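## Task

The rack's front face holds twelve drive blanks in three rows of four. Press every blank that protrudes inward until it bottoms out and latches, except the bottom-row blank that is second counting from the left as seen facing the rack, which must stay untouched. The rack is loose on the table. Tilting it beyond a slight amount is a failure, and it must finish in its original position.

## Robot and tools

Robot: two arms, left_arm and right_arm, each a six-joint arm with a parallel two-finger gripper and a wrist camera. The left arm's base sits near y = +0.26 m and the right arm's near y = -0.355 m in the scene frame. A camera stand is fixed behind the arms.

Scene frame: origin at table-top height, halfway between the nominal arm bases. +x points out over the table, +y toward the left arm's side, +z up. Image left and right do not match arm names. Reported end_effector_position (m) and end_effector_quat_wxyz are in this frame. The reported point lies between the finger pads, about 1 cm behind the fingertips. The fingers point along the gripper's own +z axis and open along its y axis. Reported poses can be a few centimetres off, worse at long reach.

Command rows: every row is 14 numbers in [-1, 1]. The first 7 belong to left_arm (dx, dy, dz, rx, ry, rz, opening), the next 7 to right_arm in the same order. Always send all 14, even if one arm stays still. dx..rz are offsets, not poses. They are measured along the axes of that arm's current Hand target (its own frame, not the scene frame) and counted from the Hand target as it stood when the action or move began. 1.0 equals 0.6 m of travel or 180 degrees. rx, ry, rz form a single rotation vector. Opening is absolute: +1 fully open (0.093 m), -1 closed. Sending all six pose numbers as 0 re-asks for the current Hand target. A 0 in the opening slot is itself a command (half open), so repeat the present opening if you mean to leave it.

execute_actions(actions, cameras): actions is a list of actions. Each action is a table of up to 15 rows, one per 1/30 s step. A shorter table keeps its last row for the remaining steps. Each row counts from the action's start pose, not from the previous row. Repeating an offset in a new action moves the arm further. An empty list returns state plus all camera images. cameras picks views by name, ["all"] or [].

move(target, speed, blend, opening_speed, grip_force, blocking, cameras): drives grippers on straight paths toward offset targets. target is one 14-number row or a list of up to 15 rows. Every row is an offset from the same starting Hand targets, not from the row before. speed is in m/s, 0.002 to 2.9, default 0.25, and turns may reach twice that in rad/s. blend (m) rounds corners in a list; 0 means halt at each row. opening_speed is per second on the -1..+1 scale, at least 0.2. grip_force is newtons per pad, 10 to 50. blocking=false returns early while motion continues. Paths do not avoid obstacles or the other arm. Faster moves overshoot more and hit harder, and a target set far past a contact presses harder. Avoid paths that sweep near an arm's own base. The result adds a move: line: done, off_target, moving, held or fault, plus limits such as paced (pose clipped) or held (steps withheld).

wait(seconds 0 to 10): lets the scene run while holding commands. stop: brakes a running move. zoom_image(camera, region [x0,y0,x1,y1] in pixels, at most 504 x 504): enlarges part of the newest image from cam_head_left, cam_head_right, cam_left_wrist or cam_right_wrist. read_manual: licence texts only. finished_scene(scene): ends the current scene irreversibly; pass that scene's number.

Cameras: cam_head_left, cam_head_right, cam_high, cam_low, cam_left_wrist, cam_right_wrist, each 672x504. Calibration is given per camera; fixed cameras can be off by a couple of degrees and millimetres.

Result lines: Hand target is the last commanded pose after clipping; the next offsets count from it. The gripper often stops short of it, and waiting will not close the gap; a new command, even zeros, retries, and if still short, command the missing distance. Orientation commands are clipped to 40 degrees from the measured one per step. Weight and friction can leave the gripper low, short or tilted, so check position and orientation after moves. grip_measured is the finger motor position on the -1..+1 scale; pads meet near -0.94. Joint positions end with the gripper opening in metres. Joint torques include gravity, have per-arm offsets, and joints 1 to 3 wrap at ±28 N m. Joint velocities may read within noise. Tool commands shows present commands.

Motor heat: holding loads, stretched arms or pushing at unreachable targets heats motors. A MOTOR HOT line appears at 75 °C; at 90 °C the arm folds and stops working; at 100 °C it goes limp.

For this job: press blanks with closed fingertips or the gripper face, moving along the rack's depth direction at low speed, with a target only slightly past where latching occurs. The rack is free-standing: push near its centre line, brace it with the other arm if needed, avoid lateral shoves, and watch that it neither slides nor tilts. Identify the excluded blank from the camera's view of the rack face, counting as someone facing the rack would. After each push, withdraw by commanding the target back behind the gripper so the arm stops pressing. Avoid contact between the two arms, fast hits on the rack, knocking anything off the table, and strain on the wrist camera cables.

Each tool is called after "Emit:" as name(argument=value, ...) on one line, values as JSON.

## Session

Emit:
execute_actions(actions=[])

Emit:
zoom_image(camera="cam_head_left", region=[170, 40, 430, 200])

Emit:
zoom_image(camera="cam_head_right", region=[150, 40, 410, 200])

Emit:
zoom_image(camera="cam_low", region=[260, 60, 400, 180])

Scene clock: 0.00 s.
left_arm: end_effector_position=(+0.3944, +0.2656, +0.0714) grip_measured=+1.000 end_effector_quat_wxyz=(+0.505, -0.053, +0.858, +0.075) | right_arm: end_effector_position=(+0.3643, -0.3992, +0.0550) grip_measured=+1.000 end_effector_quat_wxyz=(+0.518, +0.085, +0.844, -0.110)
Joint positions: left_arm=[-0.103 1.541 0.455 0.565 -0.275 -0.069 0.093] | right_arm=[0.042 1.618 0.363 0.778 0.285 0.034 0.093]
Joint velocities: within noise
Joint torques (N m): no reading
Motor temperatures (°C): left_arm=[28 31 36 40 25 26 27] | right_arm=[25 31 35 31 28 27 26]
Heat: left arm: 40 °C; right arm: 35 °C.
Hand target: left_arm +0.3951, +0.2655, +0.0730; +0.506, -0.053, +0.858, +0.075 | right_arm +0.3686, -0.3992, +0.0633; +0.529, +0.087, +0.837, -0.109
Tool commands: left_gripper/opening=+1.0 right_gripper/opening=+1.0
camera_calibration:
cam_left_wrist: T_world_to_cam=[[0.163524, -0.983163, -0.0815553, 0.202191], [-0.796314, -0.082742, -0.599197, 0.419166], [0.58236, 0.162927, -0.796437, -0.129714], [0, 0, 0, 1]] pos_world=[0.376265, 0.254603, 0.164344]
cam_right_wrist: T_world_to_cam=[[-0.250205, -0.962886, 0.101231, -0.298688], [-0.777623, 0.137566, -0.613496, 0.409015], [0.576801, -0.232219, -0.783183, -0.175189], [0, 0, 0, 1]] pos_world=[0.344376, -0.384551, 0.14396]

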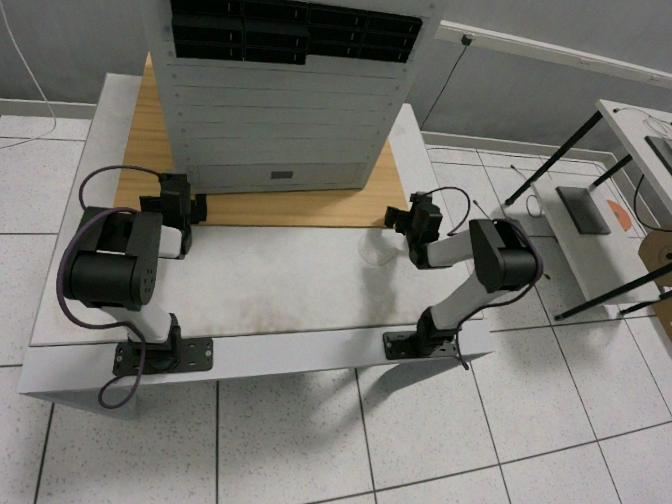

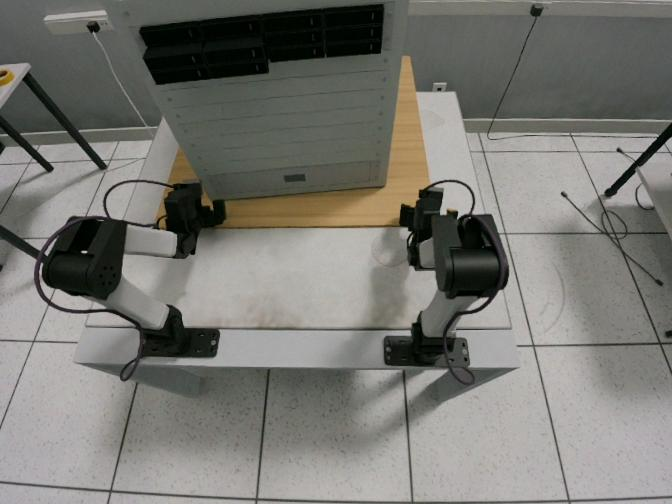

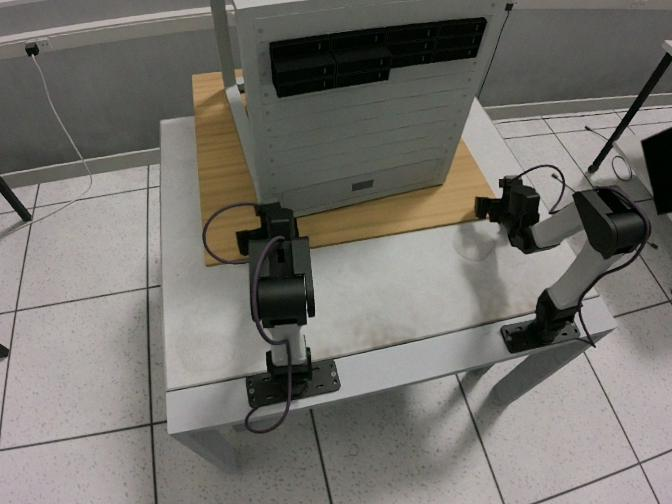

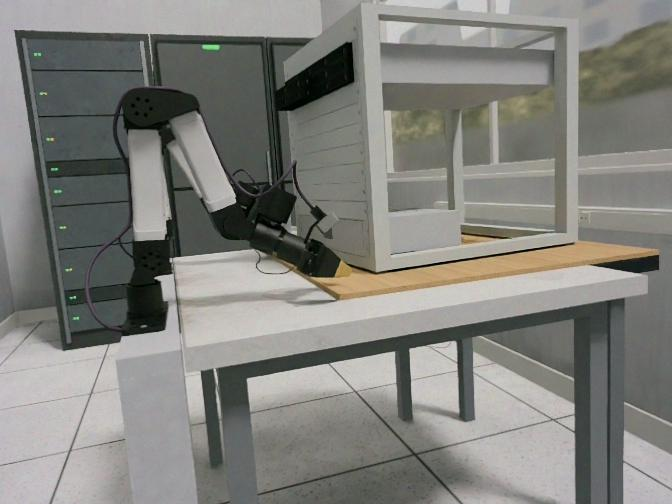

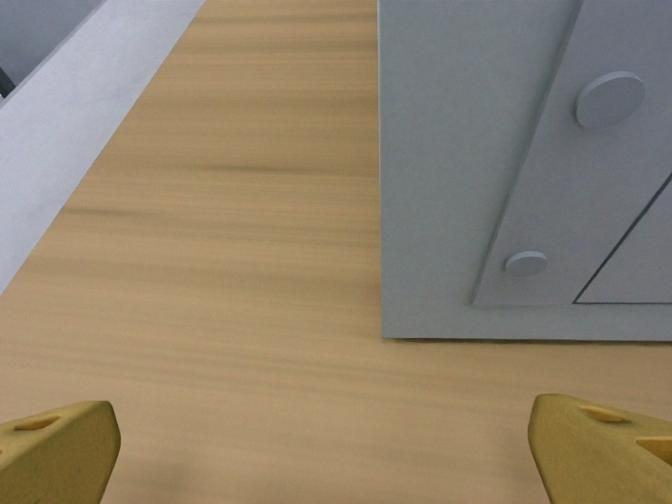

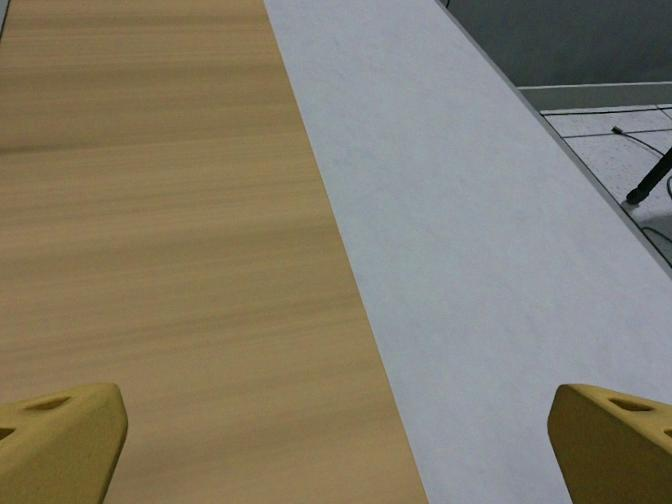

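Scaled by 1.938 from the camera's 672x504 image, which has a finer 960x720 frame.

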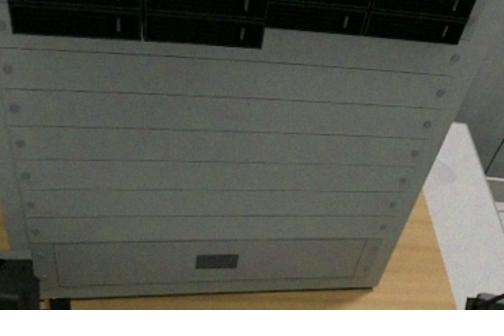

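Scaled by 1.938 from the camera's 672x504 image, which has a finer 960x720 frame.

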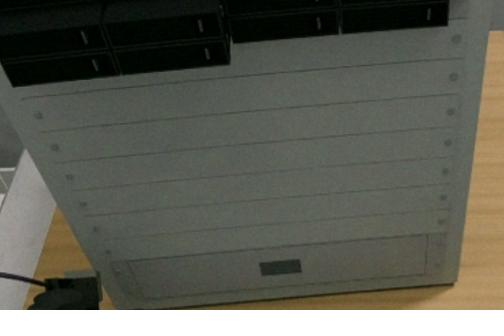

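Scaled by 3.600 from the camera's 672x504 image, which has a finer 960x720 frame.

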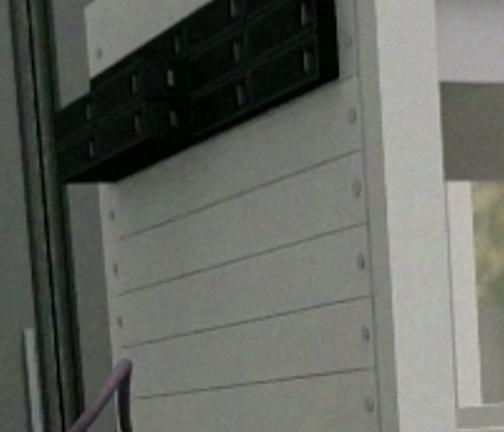

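Emit:
zoom_image(camera="cam_head_left", region=[160, 0, 430, 70])

Emit:
zoom_image(camera="cam_head_right", region=[120, 0, 400, 90])

Emit:
zoom_image(camera="cam_high", region=[260, 10, 500, 110])

Emit:
zoom_image(camera="cam_low", region=[270, 30, 370, 120])

Scaled by 1.867 from the camera's 672x504 image, which has a finer 960x720 frame.

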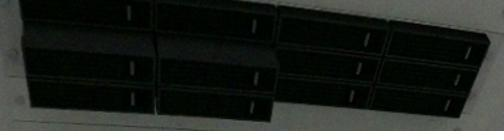

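Scaled by 1.800 from the camera's 672x504 image, which has a finer 960x720 frame.

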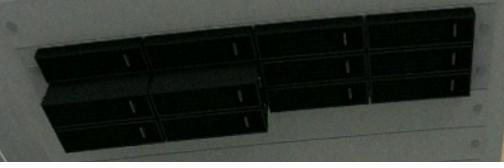

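Scaled by 2.100 from the camera's 672x504 image, which has a finer 960x720 frame.

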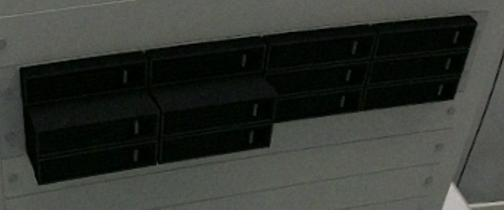

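Scaled by 5.040 from the camera's 672x504 image, which has a finer 960x720 frame.

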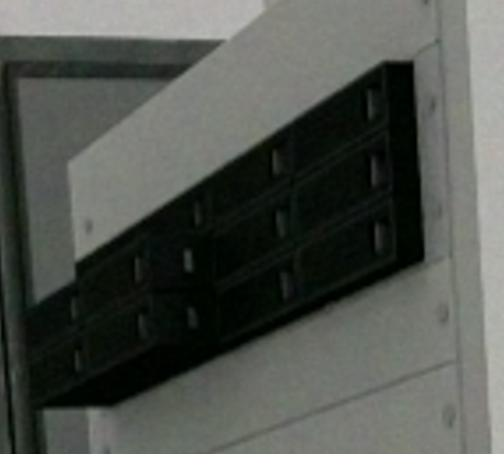

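Emit:
move(target=[-0.5505,-0.1578,-0.5247,0.0583,-0.1604,-0.0101,-1,0,0,0,0,0,0,1], cameras=["cam_left_wrist","cam_high"])

Scene clock: 12.10 s.
left_arm: end_effector_position=(+0.3008, +0.1193, +0.5005) grip_measured=-0.991 end_effector_quat_wxyz=(+0.707, +0.002, +0.707, -0.004) | right_arm: end_effector_position=(+0.3642, -0.3992, +0.0550) grip_measured=+1.000 end_effector_quat_wxyz=(+0.517, +0.085, +0.844, -0.110)
Joint positions: left_arm=[-0.839 1.136 1.522 -0.386 -0.831 -0.003 0] | right_arm=[0.042 1.618 0.363 0.777 0.285 0.034 0.093]
Joint torques (N m): left_arm=[-0.31 -1.73 7.88 1.9 -0.23 0.02] | right_arm=[-0.14 -6.43 5.09 1.85 0.16 0.01]
Heat: left arm: 43 °C; right arm: 36 °C.
Hand target: left_arm +0.2998, +0.1202, +0.5055; +0.707, +0.000, +0.707, +0.000 | right_arm +0.3686, -0.3992, +0.0633; +0.529, +0.087, +0.837, -0.109
Off the commanded pose: left_arm 0.005 m, 1 deg | right_arm 0.009 m, 2 deg.
move: done
camera_calibration:
cam_left_wrist: T_world_to_cam=[[-0.00922301, -0.999942, -0.00551927, 0.124554], [-0.41304, 0.00883622, -0.91067, 0.619329], [0.910666, -0.00611945, -0.413097, 0.0199097], [0, 0, 0, 1]] pos_world=[0.238825, 0.119196, 0.572917]
Images, in order (width x height): cam_high 672x504, cam_left_wrist 672x504.

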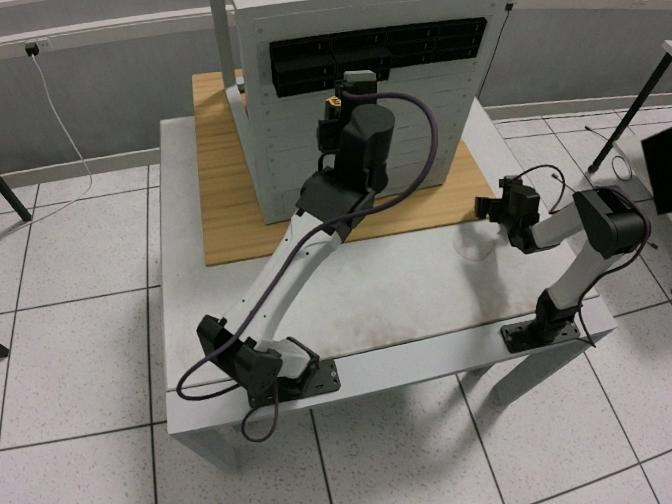

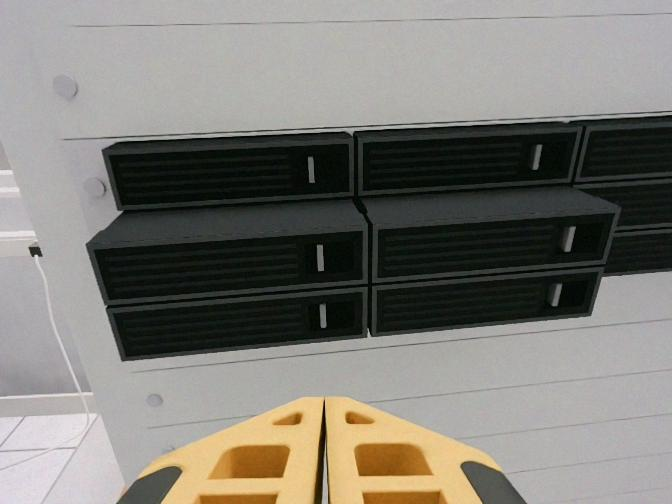

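Emit:
move(target=[0.0425,0.063,0.0803,0,-0.0444,0,-1,0,0,0,0,0,0,1], cameras=["cam_left_wrist","cam_low"], speed=0.12)

Scene clock: 16.73 s.
left_arm: end_effector_position=(+0.3508, +0.1570, +0.4796) grip_measured=-0.991 end_effector_quat_wxyz=(+0.751, -0.005, +0.661, +0.004) | right_arm: end_effector_position=(+0.3642, -0.3992, +0.0550) grip_measured=+1.000 end_effector_quat_wxyz=(+0.517, +0.085, +0.844, -0.110)
Joint positions: left_arm=[-0.537 1.099 1.26 -0.011 -0.546 0.076 0] | right_arm=[0.042 1.618 0.363 0.777 0.285 0.034 0.093]
Joint torques (N m): left_arm=[0.75 -4.78 4.96 2.27 0.14 0.04] | right_arm=[-0.1 -6.45 5.15 1.82 0.15 0.01]
Heat: left arm: 43 °C; right arm: 36 °C.
Hand target: left_arm +0.3479, +0.1580, +0.4800; +0.755, +0.000, +0.656, +0.000 | right_arm +0.3686, -0.3992, +0.0633; +0.529, +0.087, +0.837, -0.109
Off the commanded pose: left_arm 0.003 m, 1 deg | right_arm 0.009 m, 2 deg.
move: done
camera_calibration:
cam_left_wrist: T_world_to_cam=[[0.0129291, -0.999898, -0.00612308, 0.155064], [-0.293398, 0.00206042, -0.955988, 0.601418], [0.955903, 0.0141566, -0.293341, -0.110503], [0, 0, 0, 1]] pos_world=[0.28008, 0.155373, 0.543483]
Images, in order (width x height): cam_low 672x504, cam_left_wrist 672x504.

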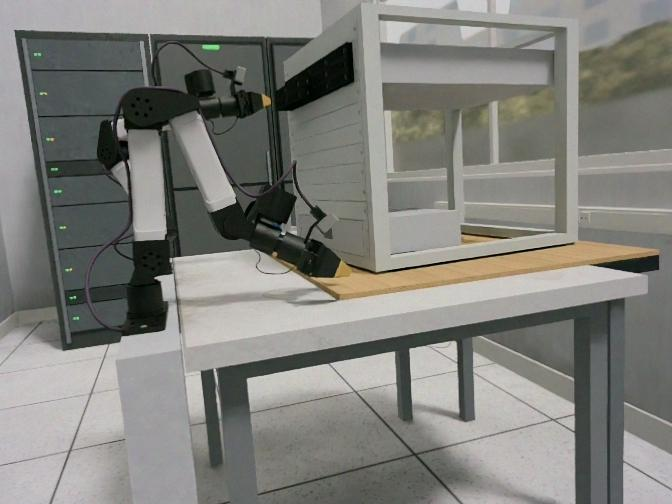

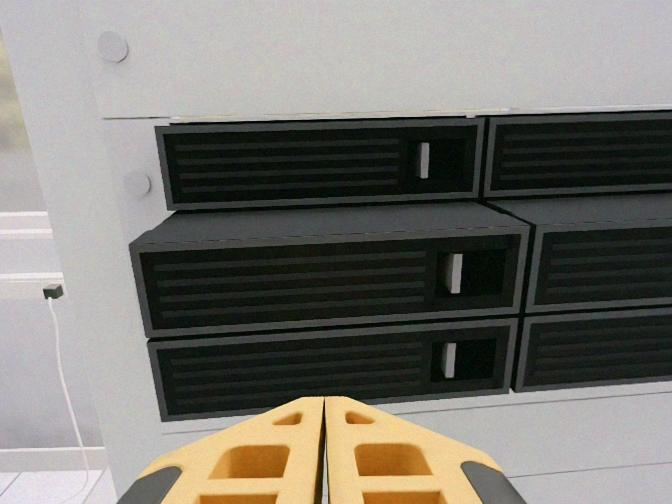

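Emit:
move(target=[[0.0115,0,-0.0016,0,0,0,-1,0,0,0,0,0,0,1],[0.0231,0,0.0809,0,0,0,-1,0,0,0,0,0,0,1]], cameras=["cam_left_wrist","cam_low"], speed=0.05, blend=0.003)

Scene clock: 20.57 s.
left_arm: end_effector_position=(+0.3959, +0.1595, +0.4597) grip_measured=-0.991 end_effector_quat_wxyz=(+0.745, +0.002, +0.667, +0.012) | right_arm: end_effector_position=(+0.3642, -0.3992, +0.0550) grip_measured=+1.000 end_effector_quat_wxyz=(+0.517, +0.085, +0.844, -0.110)
Joint positions: left_arm=[-0.434 1.217 1.263 0.076 -0.445 0.072 0] | right_arm=[0.042 1.618 0.363 0.777 0.285 0.034 0.093]
Joint torques (N m): left_arm=[0.76 -3.17 9.22 2.33 0.16 -0.09] | right_arm=[0.03 -6.5 4.97 1.85 0.18 0.02]
Heat: left arm: 44 °C; right arm: 36 °C.
Hand target: left_arm +0.3980, +0.1580, +0.4729; +0.755, +0.000, +0.656, +0.000 | right_arm +0.3686, -0.3992, +0.0633; +0.529, +0.087, +0.837, -0.109
Off the commanded pose: left_arm 0.014 m, 2 deg | right_arm 0.009 m, 2 deg.
move: off_target (left_arm)
camera_calibration:
cam_left_wrist: T_world_to_cam=[[0.0149074, -0.999536, -0.0265726, 0.16546], [-0.310692, 0.0206296, -0.950287, 0.596915], [0.950394, 0.0224222, -0.31024, -0.150889], [0, 0, 0, 1]] pos_world=[0.326394, 0.156452, 0.524825]
Images, in order (width x height): cam_low 672x504, cam_left_wrist 672x504.

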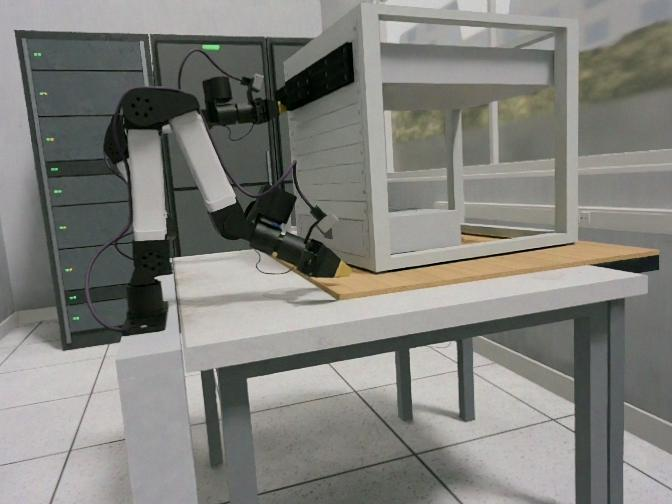

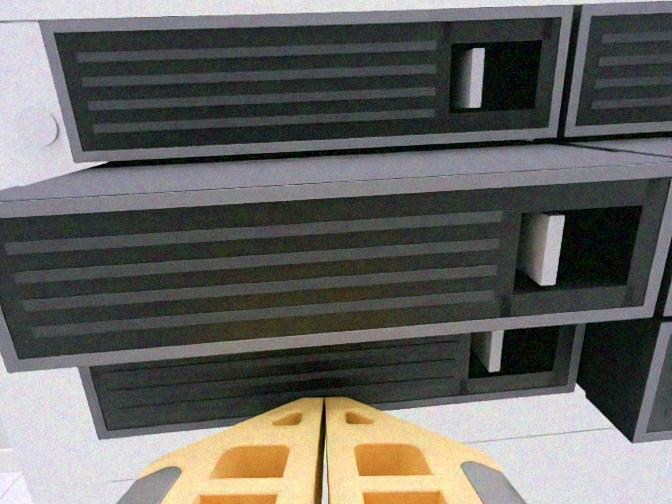

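Emit:
move(target=[[-0.0035,0,-0.0248,0,0,0,-1,0,0,0,0,0,0,1],[-0.0217,0,-0.0223,0,0,0,-1,0,0,0,0,0,0,1]], cameras=["cam_left_wrist"], speed=0.06, blend=0.002)

Scene clock: 24.07 s.
left_arm: end_effector_position=(+0.3890, +0.1565, +0.4706) grip_measured=-0.991 end_effector_quat_wxyz=(+0.748, +0.005, +0.664, +0.005) | right_arm: end_effector_position=(+0.3642, -0.3992, +0.0550) grip_measured=+1.000 end_effector_quat_wxyz=(+0.517, +0.085, +0.844, -0.110)
Joint positions: left_arm=[-0.448 1.206 1.291 0.047 -0.444 0.072 0] | right_arm=[0.042 1.618 0.363 0.777 0.285 0.034 0.093]
Joint torques (N m): left_arm=[-0.31 -5.3 8.92 2.01 -0.11 -0.05] | right_arm=[0.1 -6.8 5.05 1.86 0.18 0.09]
Motor temperatures (°C): left_arm=[28 32 40 45 25 26 27] | right_arm=[25 32 37 34 28 27 26]
Heat: left arm: 45 °C; right arm: 37 °C.
Hand target: left_arm +0.3829, +0.1581, +0.4841; +0.755, +0.000, +0.656, +0.000 | right_arm +0.3686, -0.3992, +0.0633; +0.529, +0.087, +0.837, -0.109
Off the commanded pose: left_arm 0.015 m, 1 deg | right_arm 0.009 m, 2 deg.
move: off_target (left_arm)
camera_calibration:
cam_left_wrist: T_world_to_cam=[[0.000254767, -0.999761, -0.0218791, 0.16636], [-0.30081, 0.0207891, -0.953458, 0.602789], [0.953684, 0.00682435, -0.300732, -0.144197], [0, 0, 0, 1]] pos_world=[0.318801, 0.154773, 0.535009]
Images, in order (width x height): cam_left_wrist 672x504.

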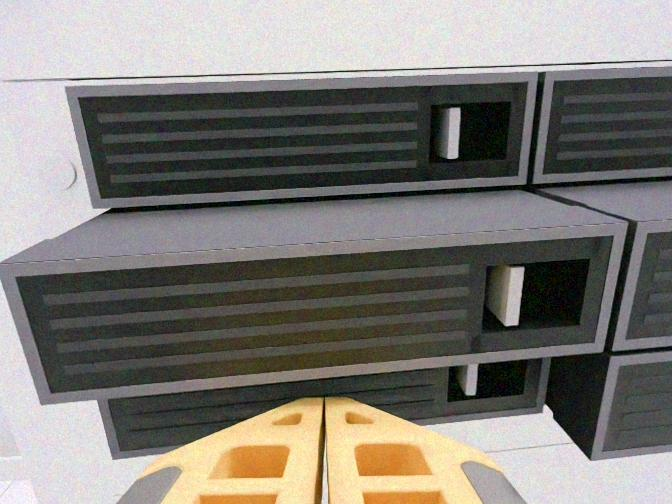

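Emit:
move(target=[0.0024,0,0.0535,0,0,0,-1,0,0,0,0,0,0,1], cameras=["cam_left_wrist","cam_low"], speed=0.05)

Scene clock: 25.90 s.
left_arm: end_effector_position=(+0.4118, +0.1612, +0.4765) grip_measured=-0.991 end_effector_quat_wxyz=(+0.747, -0.003, +0.664, +0.013) | right_arm: end_effector_position=(+0.3642, -0.3992, +0.0550) grip_measured=+1.000 end_effector_quat_wxyz=(+0.517, +0.085, +0.844, -0.110)
Joint positions: left_arm=[-0.407 1.286 1.37 0.046 -0.426 0.067 0] | right_arm=[0.042 1.618 0.363 0.777 0.285 0.034 0.093]
Joint torques (N m): left_arm=[0.75 -3.45 9.29 2.25 0.22 -0.07] | right_arm=[-0.02 -6.72 5.12 1.86 0.15 0.05]
Heat: left arm: 45 °C; right arm: 37 °C.
Hand target: left_arm +0.4148, +0.1581, +0.4872; +0.755, +0.000, +0.656, +0.000 | right_arm +0.3686, -0.3992, +0.0633; +0.529, +0.087, +0.837, -0.109
Off the commanded pose: left_arm 0.012 m, 2 deg | right_arm 0.009 m, 2 deg.
move: off_target (left_arm)
camera_calibration:
cam_left_wrist: T_world_to_cam=[[0.0230883, -0.999518, -0.0207724, 0.16122], [-0.302881, 0.0128081, -0.952942, 0.617046], [0.952749, 0.0282934, -0.302439, -0.166475], [0, 0, 0, 1]] pos_world=[0.341778, 0.157949, 0.54101]
Images, in order (width x height): cam_low 672x504, cam_left_wrist 672x504.

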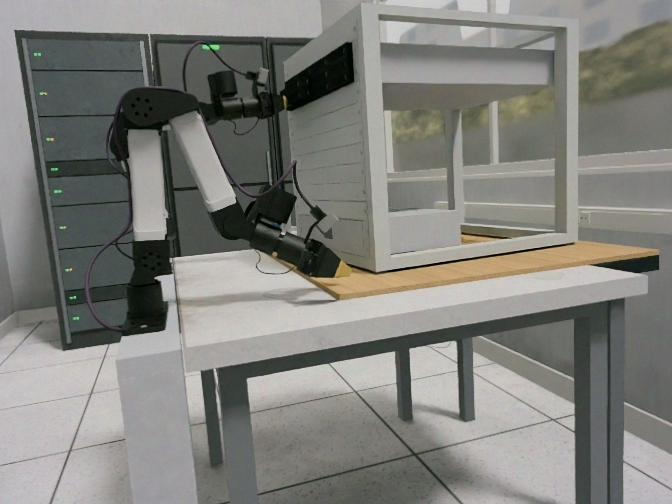

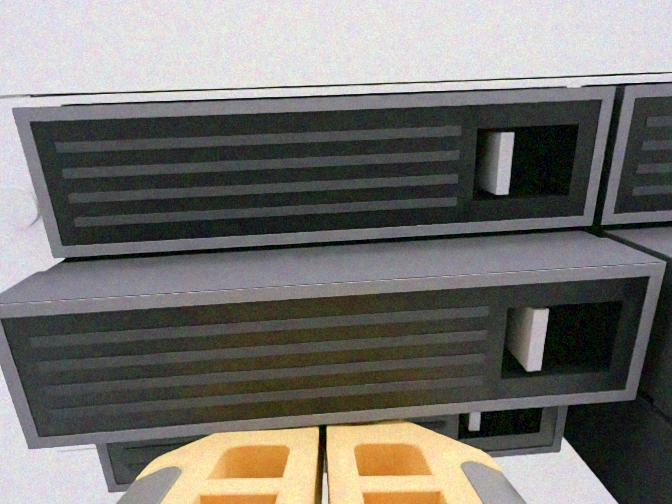

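Emit:
move(target=[[0.0115,0,-0.0016,0,0,0,-1,0,0,0,0,0,0,1],[0.0147,0,0.0215,0,0,0,-1,0,0,0,0,0,0,1]], cameras=["cam_left_wrist"], speed=0.04, blend=0.002)

Scene clock: 29.53 s.
left_arm: end_effector_position=(+0.4158, +0.1612, +0.4758) grip_measured=-0.991 end_effector_quat_wxyz=(+0.749, -0.003, +0.662, +0.010) | right_arm: end_effector_position=(+0.3642, -0.3992, +0.0550) grip_measured=+1.000 end_effector_quat_wxyz=(+0.517, +0.085, +0.844, -0.110)
Joint positions: left_arm=[-0.399 1.298 1.37 0.062 -0.416 0.064 0] | right_arm=[0.042 1.618 0.363 0.777 0.285 0.034 0.093]
Joint torques (N m): left_arm=[1.88 -0.91 9.05 2.49 0.32 -0.09] | right_arm=[-0.05 -6.35 5.27 1.88 0.18 0.08]
Heat: left arm: 45 °C; right arm: 37 °C.
Hand target: left_arm +0.4289, +0.1580, +0.4802; +0.755, +0.000, +0.656, +0.000 | right_arm +0.3686, -0.3992, +0.0633; +0.529, +0.087, +0.837, -0.109
Off the commanded pose: left_arm 0.014 m, 2 deg | right_arm 0.009 m, 2 deg.
move: off_target (left_arm)
camera_calibration:
cam_left_wrist: T_world_to_cam=[[0.0206001, -0.999652, -0.0165074, 0.160097], [-0.297987, 0.00962143, -0.954521, 0.616865], [0.954347, 0.0245822, -0.297685, -0.172847], [0, 0, 0, 1]] pos_world=[0.345476, 0.158355, 0.539999]
Images, in order (width x height): cam_left_wrist 672x504.

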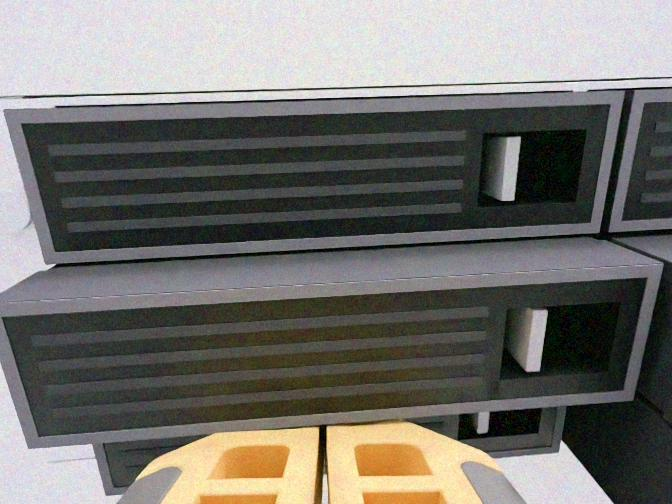

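Emit:
move(target=[-0.0162,0,-0.1155,0,0,0,-1,0,0,0,0,0,0,1], cameras=["cam_left_wrist","cam_low"], speed=0.08)

Scene clock: 37.70 s.
left_arm: end_effector_position=(+0.3608, +0.1572, +0.4876) grip_measured=-0.991 end_effector_quat_wxyz=(+0.761, -0.002, +0.649, -0.007) | right_arm: end_effector_position=(+0.3642, -0.3992, +0.0550) grip_measured=+1.000 end_effector_quat_wxyz=(+0.517, +0.085, +0.844, -0.110)
Joint positions: left_arm=[-0.498 1.129 1.277 0.031 -0.487 0.072 0] | right_arm=[0.042 1.618 0.363 0.777 0.285 0.034 0.093]
Joint torques (N m): left_arm=[-0.29 -4.59 5.01 1.97 -0.17 0.04] | right_arm=[-0.17 -6.6 5.04 1.89 0.23 0]
Heat: left arm: 46 °C; right arm: 37 °C.
Hand target: left_arm +0.3590, +0.1581, +0.4800; +0.755, -0.001, +0.656, +0.000 | right_arm +0.3686, -0.3992, +0.0633; +0.529, +0.087, +0.837, -0.109
Off the commanded pose: left_arm 0.008 m, 1 deg | right_arm 0.009 m, 2 deg.
move: done
camera_calibration:
cam_left_wrist: T_world_to_cam=[[-0.00672171, -0.999962, 0.00562502, 0.156647], [-0.263362, -0.0036563, -0.96469, 0.606313], [0.964674, -0.00796578, -0.263327, -0.132109], [0, 0, 0, 1]] pos_world=[0.288175, 0.157805, 0.549235]
Images, in order (width x height): cam_low 672x504, cam_left_wrist 672x504.

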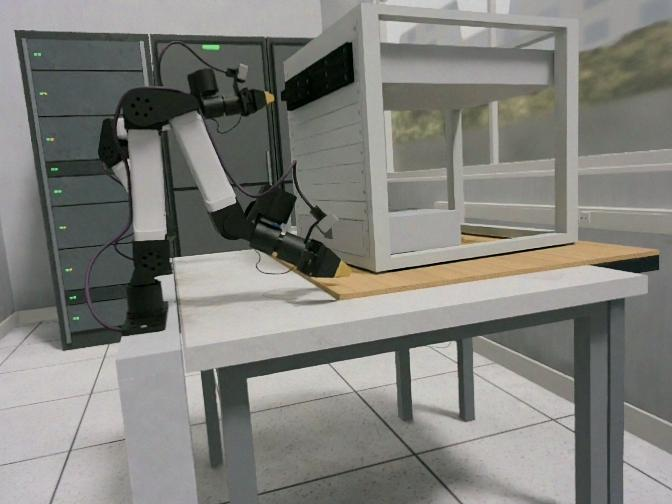

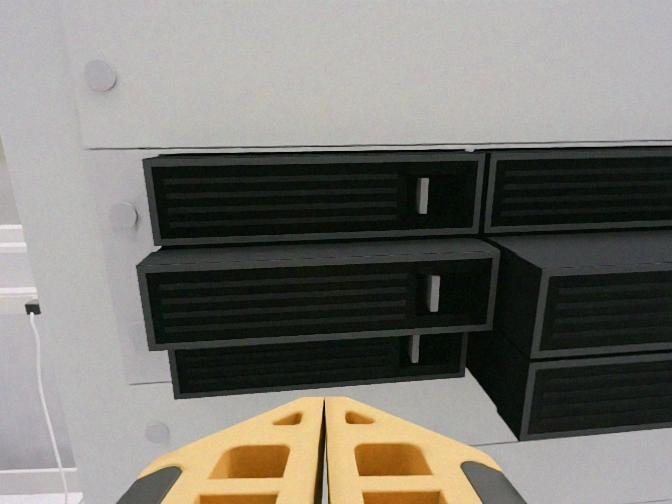

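Emit:
move(target=[[-0.0429,0,0.006,0,0,0,-1,0,0,0,0,0,0,1],[-0.0337,0,0.1192,0,0,0,-1,0,0,0,0,0,0,1]], cameras=["cam_left_wrist","cam_low"], speed=0.06, blend=0.003)

Scene clock: 42.20 s.
left_arm: end_effector_position=(+0.4150, +0.1615, +0.5006) grip_measured=-0.991 end_effector_quat_wxyz=(+0.744, -0.001, +0.669, +0.014) | right_arm: end_effector_position=(+0.3642, -0.3992, +0.0550) grip_measured=+1.000 end_effector_quat_wxyz=(+0.517, +0.085, +0.844, -0.110)
Joint positions: left_arm=[-0.401 1.333 1.518 -0.068 -0.421 0.064 0] | right_arm=[0.042 1.618 0.363 0.777 0.285 0.034 0.093]
Joint torques (N m): left_arm=[1.81 -1.28 9.09 2.63 0.33 -0.08] | right_arm=[-0.21 -6.5 5.08 1.89 0.19 0]
Heat: left arm: 46 °C; right arm: 37 °C.
Hand target: left_arm +0.4269, +0.1581, +0.5101; +0.755, +0.000, +0.656, +0.000 | right_arm +0.3686, -0.3992, +0.0633; +0.529, +0.087, +0.837, -0.109
Off the commanded pose: left_arm 0.016 m, 2 deg | right_arm 0.009 m, 2 deg.
move: off_target (left_arm)
camera_calibration:
cam_left_wrist: T_world_to_cam=[[0.0230224, -0.999446, -0.0240416, 0.163503], [-0.313905, 0.0156051, -0.949326, 0.643328], [0.949175, 0.0294026, -0.313372, -0.155513], [0, 0, 0, 1]] pos_world=[0.345789, 0.157946, 0.565926]
Images, in order (width x height): cam_low 672x504, cam_left_wrist 672x504.

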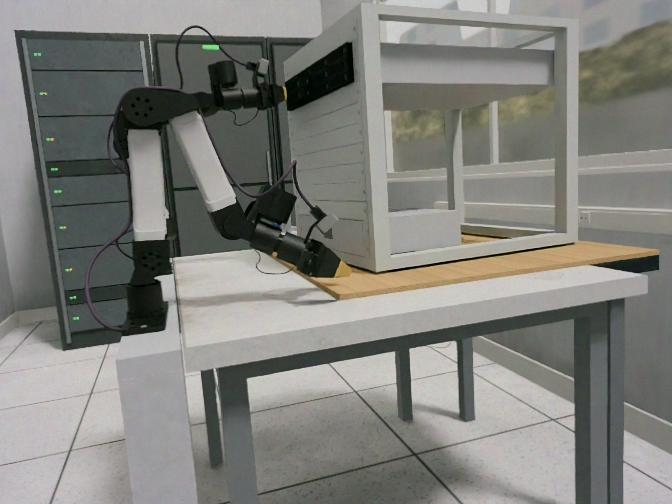

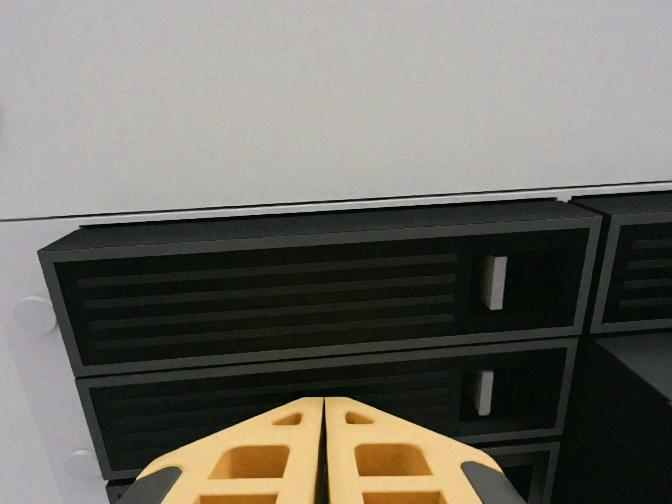

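Emit:
move(target=[[0.0014,0,0.0099,0,0,0,-1,0,0,0,0,0,0,1],[-0.0197,0,-0.1403,0,0,0,-1,0,0,0,0,0,0,1],[-0.0477,-0.1667,-0.1364,0,0.1,0,-1,0,0,0,0,0,0,1]], cameras=["cam_left_wrist"], speed=[0.04,0.1,0.12], blend=[0,0.02,0])

Scene clock: 47.87 s.
left_arm: end_effector_position=(+0.3413, +0.0590, +0.5271) grip_measured=-0.991 end_effector_quat_wxyz=(+0.644, +0.005, +0.765, -0.004) | right_arm: end_effector_position=(+0.3642, -0.3992, +0.0550) grip_measured=+1.000 end_effector_quat_wxyz=(+0.517, +0.085, +0.844, -0.110)
Joint positions: left_arm=[-0.869 1.616 2.275 -0.917 -0.842 -0.194 0] | right_arm=[0.042 1.618 0.363 0.777 0.285 0.034 0.093]
Joint torques (N m): left_arm=[-0.2 -4.49 6.68 1.9 -0.36 -0.11] | right_arm=[-0.01 -6.46 5.01 1.85 0.16 0.02]
Heat: left arm: 46 °C; right arm: 37 °C.
Hand target: left_arm +0.3420, +0.0581, +0.5271; +0.643, +0.000, +0.766, +0.000 | right_arm +0.3686, -0.3992, +0.0633; +0.529, +0.087, +0.837, -0.109
Off the commanded pose: left_arm 0.001 m, 1 deg | right_arm 0.009 m, 2 deg.
move: done
camera_calibration:
cam_left_wrist: T_world_to_cam=[[-0.0137015, -0.999878, -0.00755069, 0.0672926], [-0.561238, 0.01394, -0.827537, 0.667243], [0.827541, -0.00710074, -0.56136, 0.100283], [0, 0, 0, 1]] pos_world=[0.292416, 0.0586951, 0.608971]
Images, in order (width x height): cam_left_wrist 672x504.

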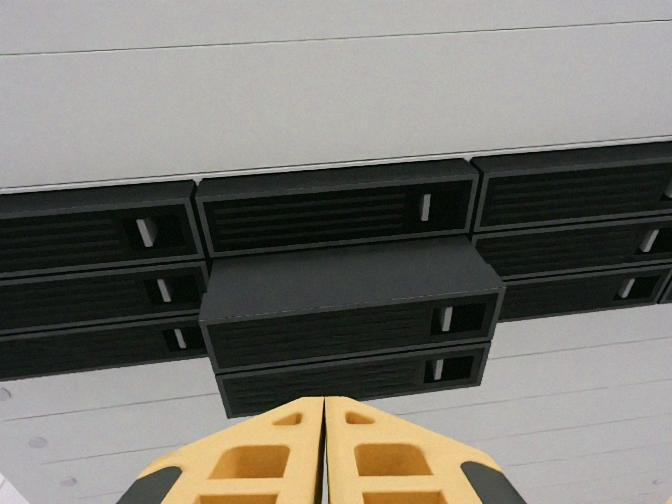

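Emit:
move(target=[0.0128,-0.01,0.0327,0,0,0,-1,0,0,0,0,0,0,1], cameras=["cam_left_wrist"], speed=0.08)

Scene clock: 52.83 s.
left_arm: end_effector_position=(+0.3532, +0.0586, +0.5236) grip_measured=-0.991 end_effector_quat_wxyz=(+0.647, -0.007, +0.762, -0.001) | right_arm: end_effector_position=(+0.3642, -0.3992, +0.0550) grip_measured=+1.000 end_effector_quat_wxyz=(+0.517, +0.085, +0.844, -0.110)
Joint positions: left_arm=[-0.845 1.63 2.254 -0.87 -0.839 -0.195 0] | right_arm=[0.042 1.618 0.363 0.777 0.285 0.034 0.093]
Joint torques (N m): left_arm=[0.77 -5.07 3.9 2.18 -0.05 0.01] | right_arm=[-0.16 -6.63 5.11 1.83 0.14 0.02]
Heat: left arm: 46 °C; right arm: 37 °C.
Hand target: left_arm +0.3599, +0.0520, +0.5162; +0.643, +0.000, +0.766, +0.000 | right_arm +0.3686, -0.3992, +0.0633; +0.529, +0.087, +0.837, -0.109
Off the commanded pose: left_arm 0.012 m, 1 deg | right_arm 0.009 m, 2 deg.
move: off_target (left_arm)
camera_calibration:
cam_left_wrist: T_world_to_cam=[[0.00790033, -0.999965, 0.00278965, 0.0539999], [-0.555005, -0.00670544, -0.83182, 0.672286], [0.83181, 0.00502338, -0.555038, 0.0828464], [0, 0, 0, 1]] pos_world=[0.303783, 0.0580898, 0.605054]
Images, in order (width x height): cam_left_wrist 672x504.

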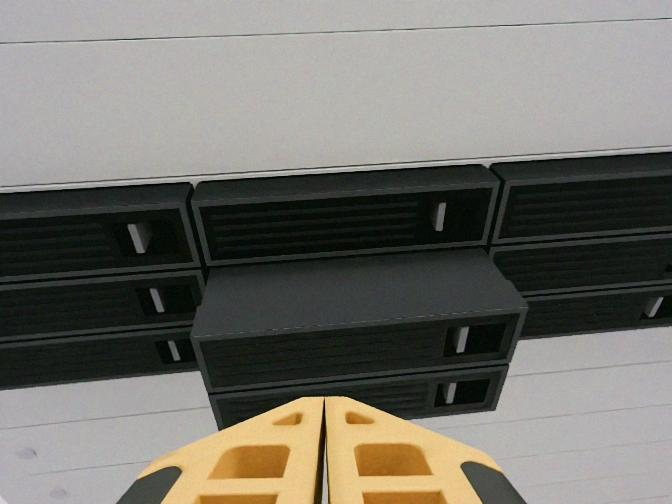

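Emit:
move(target=[0.0172,-0.008,0.0368,0,0,0,-1,0,0,0,0,0,0,1], cameras=["cam_left_wrist"], speed=0.08)

Scene clock: 56.03 s.
left_arm: end_effector_position=(+0.3723, +0.0542, +0.5116) grip_measured=-0.991 end_effector_quat_wxyz=(+0.648, -0.009, +0.761, -0.002) | right_arm: end_effector_position=(+0.3642, -0.3992, +0.0550) grip_measured=+1.000 end_effector_quat_wxyz=(+0.517, +0.085, +0.844, -0.110)
Joint positions: left_arm=[-0.806 1.635 2.18 -0.777 -0.801 -0.183 0] | right_arm=[0.042 1.618 0.363 0.777 0.285 0.034 0.093]
Joint torques (N m): left_arm=[0.75 -5.27 4.08 2.22 -0.03 0.02] | right_arm=[-0.17 -6.6 5.18 1.79 0.15 0.04]
Heat: left arm: 47 °C; right arm: 37 °C.
Hand target: left_arm +0.3799, +0.0472, +0.5021; +0.643, +0.000, +0.766, +0.000 | right_arm +0.3686, -0.3992, +0.0633; +0.529, +0.087, +0.837, -0.109
Off the commanded pose: left_arm 0.014 m, 1 deg | right_arm 0.009 m, 2 deg.
move: off_target (left_arm)
camera_calibration:
cam_left_wrist: T_world_to_cam=[[0.00850164, -0.999938, 0.00719886, 0.0469808], [-0.552559, -0.0106979, -0.833405, 0.672903], [0.83343, 0.00310751, -0.552616, 0.0586015], [0, 0, 0, 1]] pos_world=[0.322579, 0.0539944, 0.592846]
Images, in order (width x height): cam_left_wrist 672x504.

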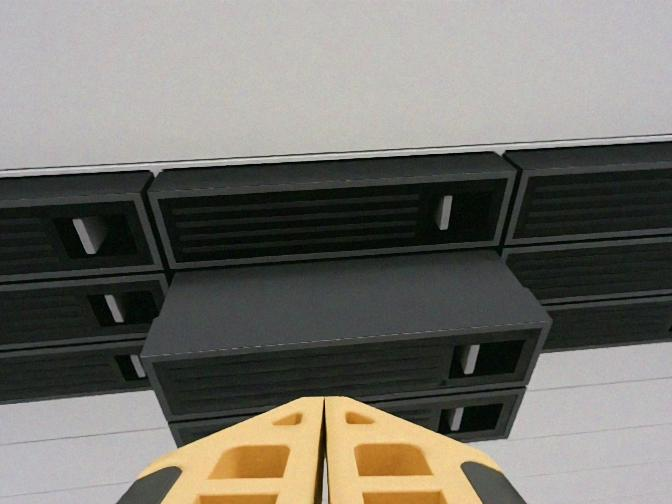

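Emit:
move(target=[-0.0073,0,0.041,0,0,0,-1,0,0,0,0,0,0,1], cameras=["cam_left_wrist"], speed=0.05)

Scene clock: 58.67 s.
left_arm: end_effector_position=(+0.4001, +0.0509, +0.4988) grip_measured=-0.991 end_effector_quat_wxyz=(+0.640, -0.001, +0.769, +0.007) | right_arm: end_effector_position=(+0.3642, -0.3992, +0.0550) grip_measured=+1.000 end_effector_quat_wxyz=(+0.517, +0.085, +0.844, -0.110)
Joint positions: left_arm=[-0.748 1.703 2.216 -0.764 -0.746 -0.162 0] | right_arm=[0.042 1.618 0.363 0.777 0.285 0.034 0.093]
Joint torques (N m): left_arm=[0.76 -5.82 7.5 2.22 -0.05 0.03] | right_arm=[-0.06 -6.64 5.09 1.88 0.23 0.05]
Heat: left arm: 47 °C; right arm: 37 °C.
Hand target: left_arm +0.4049, +0.0473, +0.5022; +0.643, -0.001, +0.766, +0.000 | right_arm +0.3686, -0.3992, +0.0633; +0.529, +0.087, +0.837, -0.109
Off the commanded pose: left_arm 0.007 m, 1 deg | right_arm 0.009 m, 2 deg.
move: done
camera_calibration:
cam_left_wrist: T_world_to_cam=[[0.00918079, -0.999812, -0.017056, 0.0554348], [-0.571523, 0.00874971, -0.82054, 0.677814], [0.820535, 0.0172811, -0.571335, 0.0421336], [0, 0, 0, 1]] pos_world=[0.352305, 0.0487656, 0.581191]
Images, in order (width x height): cam_left_wrist 672x504.

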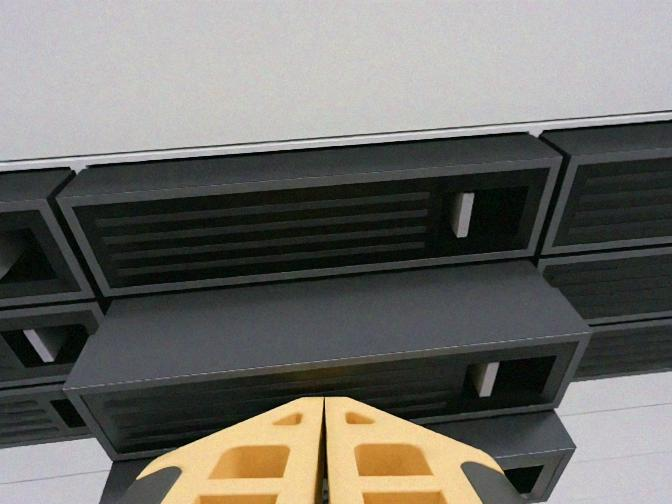

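Emit:
move(target=[[0.0023,0,-0.0131,0,0,0,-1,0,0,0,0,0,0,1],[-0.0141,0.003,-0.016,0,0,0,-1,0,0,0,0,0,0,1],[-0.025,0.003,0.0362,0,0,0,-1,0,0,0,0,0,0,1]], cameras=["cam_left_wrist","cam_low"], speed=0.05, blend=0.002)

Scene clock: 62.13 s.
left_arm: end_effector_position=(+0.4228, +0.0547, +0.5198) grip_measured=-0.991 end_effector_quat_wxyz=(+0.651, -0.011, +0.759, +0.001) | right_arm: end_effector_position=(+0.3642, -0.3992, +0.0550) grip_measured=+1.000 end_effector_quat_wxyz=(+0.517, +0.085, +0.844, -0.110)
Joint positions: left_arm=[-0.695 1.834 2.459 -0.827 -0.703 -0.146 0] | right_arm=[0.042 1.618 0.363 0.777 0.285 0.034 0.093]
Joint torques (N m): left_arm=[0.76 -6.05 6.72 1.98 0.07 0.03] | right_arm=[0.03 -6.53 5.07 1.84 0.16 0.06]
Heat: left arm: 47 °C; right arm: 37 °C.
Hand target: left_arm +0.4289, +0.0491, +0.5131; +0.643, +0.000, +0.766, +0.000 | right_arm +0.3686, -0.3992, +0.0633; +0.529, +0.087, +0.837, -0.109
Off the commanded pose: left_arm 0.011 m, 2 deg | right_arm 0.009 m, 2 deg.
move: off_target (left_arm)
camera_calibration:
cam_left_wrist: T_world_to_cam=[[0.0171497, -0.999834, 0.00614736, 0.043994], [-0.546934, -0.0145278, -0.83705, 0.707487], [0.837, 0.010993, -0.547092, 0.0162868], [0, 0, 0, 1]] pos_world=[0.372562, 0.0540859, 0.600842]
Images, in order (width x height): cam_low 672x504, cam_left_wrist 672x504.

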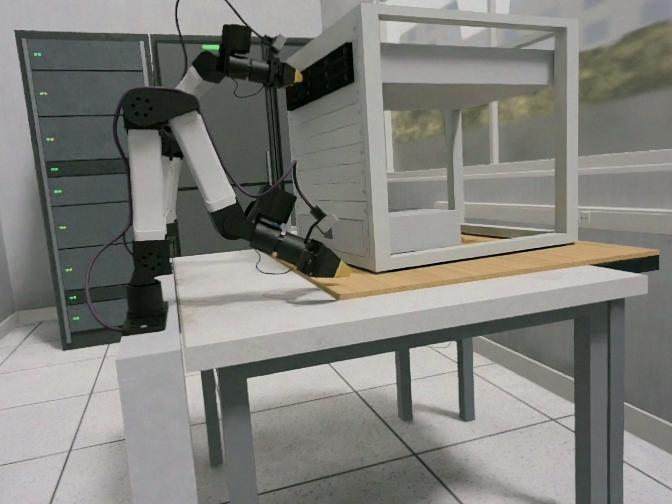

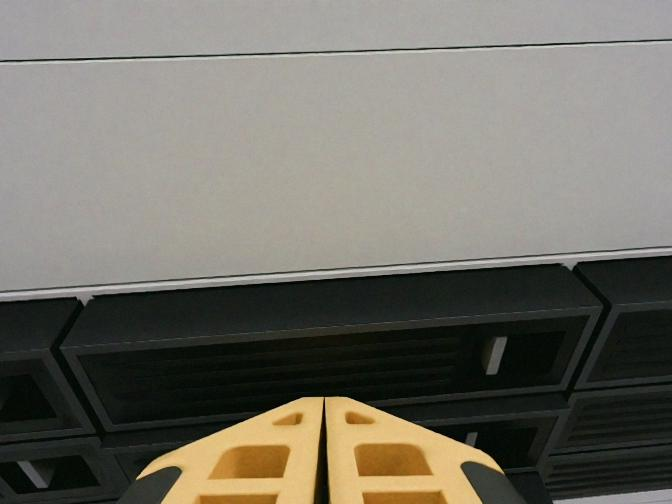

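Emit:
move(target=[[0.0064,0,-0.0361,0,0,0,-1,0,0,0,0,0,0,1],[0.0294,0,-0.0321,0,0,0,-1,0,0,0,0,0,0,1]], cameras=["cam_left_wrist"], speed=0.06, blend=0.002)

Scene clock: 65.30 s.
left_arm: end_effector_position=(+0.4129, +0.0445, +0.4977) grip_measured=-0.991 end_effector_quat_wxyz=(+0.642, +0.003, +0.767, -0.004) | right_arm: end_effector_position=(+0.3642, -0.3992, +0.0550) grip_measured=+1.000 end_effector_quat_wxyz=(+0.517, +0.085, +0.844, -0.110)
Joint positions: left_arm=[-0.728 1.737 2.239 -0.735 -0.706 -0.155 0] | right_arm=[0.042 1.618 0.363 0.777 0.285 0.034 0.093]
Joint torques (N m): left_arm=[-0.28 -10.44 3.85 2.1 -0.33 -0.02] | right_arm=[-0.03 -6.63 4.98 1.85 0.18 0]
Heat: left arm: 47 °C; right arm: 37 °C.
Hand target: left_arm +0.4069, +0.0491, +0.4992; +0.643, -0.001, +0.766, +0.000 | right_arm +0.3686, -0.3992, +0.0633; +0.529, +0.087, +0.837, -0.109
Off the commanded pose: left_arm 0.008 m, 1 deg | right_arm 0.009 m, 2 deg.
move: done
camera_calibration:
cam_left_wrist: T_world_to_cam=[[-0.0110272, -0.999928, -0.00472657, 0.0510534], [-0.5661, 0.0101392, -0.824275, 0.683879], [0.824263, -0.00641375, -0.566171, 0.028131], [0, 0, 0, 1]] pos_world=[0.364519, 0.0442962, 0.579873]
Images, in order (width x height): cam_left_wrist 672x504.

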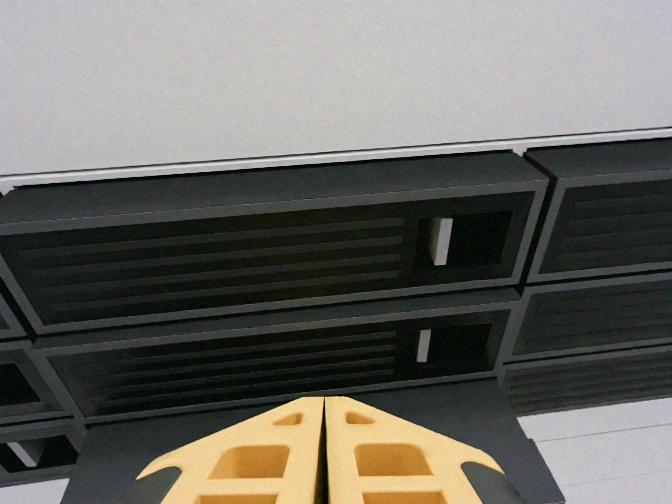

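Emit:
move(target=[-0.0115,0,-0.002,0,0,0,-1,0,0,0,0,0,0,1], cameras=[], speed=0.06)

Scene clock: 67.63 s.
left_arm: end_effector_position=(+0.4098, +0.0473, +0.5009) grip_measured=-0.991 end_effector_quat_wxyz=(+0.641, +0.004, +0.768, -0.003) | right_arm: end_effector_position=(+0.3642, -0.3992, +0.0550) grip_measured=+1.000 end_effector_quat_wxyz=(+0.517, +0.085, +0.844, -0.110)
Joint positions: left_arm=[-0.728 1.737 2.261 -0.762 -0.706 -0.155 0] | right_arm=[0.042 1.618 0.363 0.777 0.285 0.034 0.093]
Joint torques (N m): left_arm=[-0.29 -7.65 7.42 2 -0.33 -0.02] | right_arm=[-0.02 -6.64 5.22 1.81 0.18 0.02]
Heat: left arm: 47 °C; right arm: 37 °C.
Hand target: left_arm +0.4070, +0.0491, +0.5061; +0.643, +0.000, +0.766, +0.000 | right_arm +0.3686, -0.3992, +0.0633; +0.529, +0.087, +0.837, -0.109
Off the commanded pose: left_arm 0.006 m, 1 deg | right_arm 0.009 m, 2 deg.
move: done
No camera images: "cameras" was empty.

Emit:
move(target=[-0.0147,0,0.0448,0,0,0,-1,0,0,0,0,0,0,1], cameras=["cam_left_wrist"], speed=0.04)

Scene clock: 70.90 s.
left_arm: end_effector_position=(+0.4264, +0.0521, +0.5129) grip_measured=-0.991 end_effector_quat_wxyz=(+0.645, -0.004, +0.765, +0.002) | right_arm: end_effector_position=(+0.3642, -0.3992, +0.0550) grip_measured=+1.000 end_effector_quat_wxyz=(+0.517, +0.085, +0.844, -0.110)
Joint positions: left_arm=[-0.69 1.838 2.448 -0.83 -0.688 -0.143 0] | right_arm=[0.042 1.618 0.363 0.777 0.285 0.034 0.093]
Joint torques (N m): left_arm=[1.32 -6.01 6.93 2.19 0.04 0.03] | right_arm=[-0.03 -6.5 5.26 1.86 0.19 0.05]
Heat: left arm: 46 °C; right arm: 37 °C.
Hand target: left_arm +0.4349, +0.0490, +0.5101; +0.643, +0.000, +0.766, +0.000 | right_arm +0.3686, -0.3992, +0.0633; +0.529, +0.087, +0.837, -0.109
Off the commanded pose: left_arm 0.010 m, 1 deg | right_arm 0.009 m, 2 deg.
move: done
camera_calibration:
cam_left_wrist: T_world_to_cam=[[0.00708417, -0.999956, -0.00622011, 0.0520031], [-0.560652, 0.00117886, -0.828051, 0.70408], [0.828021, 0.00935337, -0.560619, 0.0203904], [0, 0, 0, 1]] pos_world=[0.377492, 0.0509801, 0.594769]
Images, in order (width x height): cam_left_wrist 672x504.

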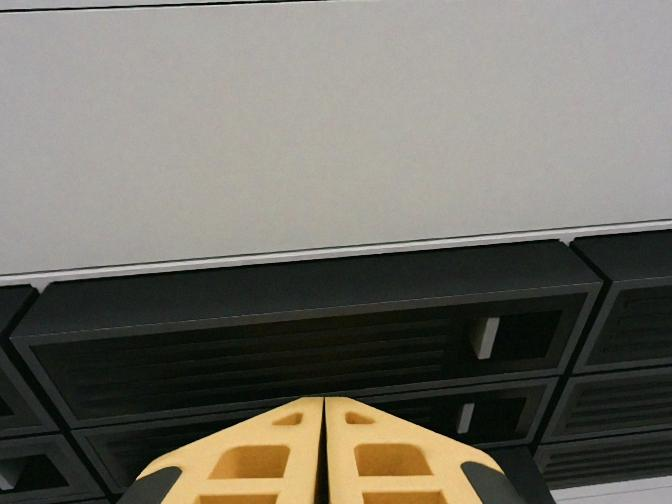

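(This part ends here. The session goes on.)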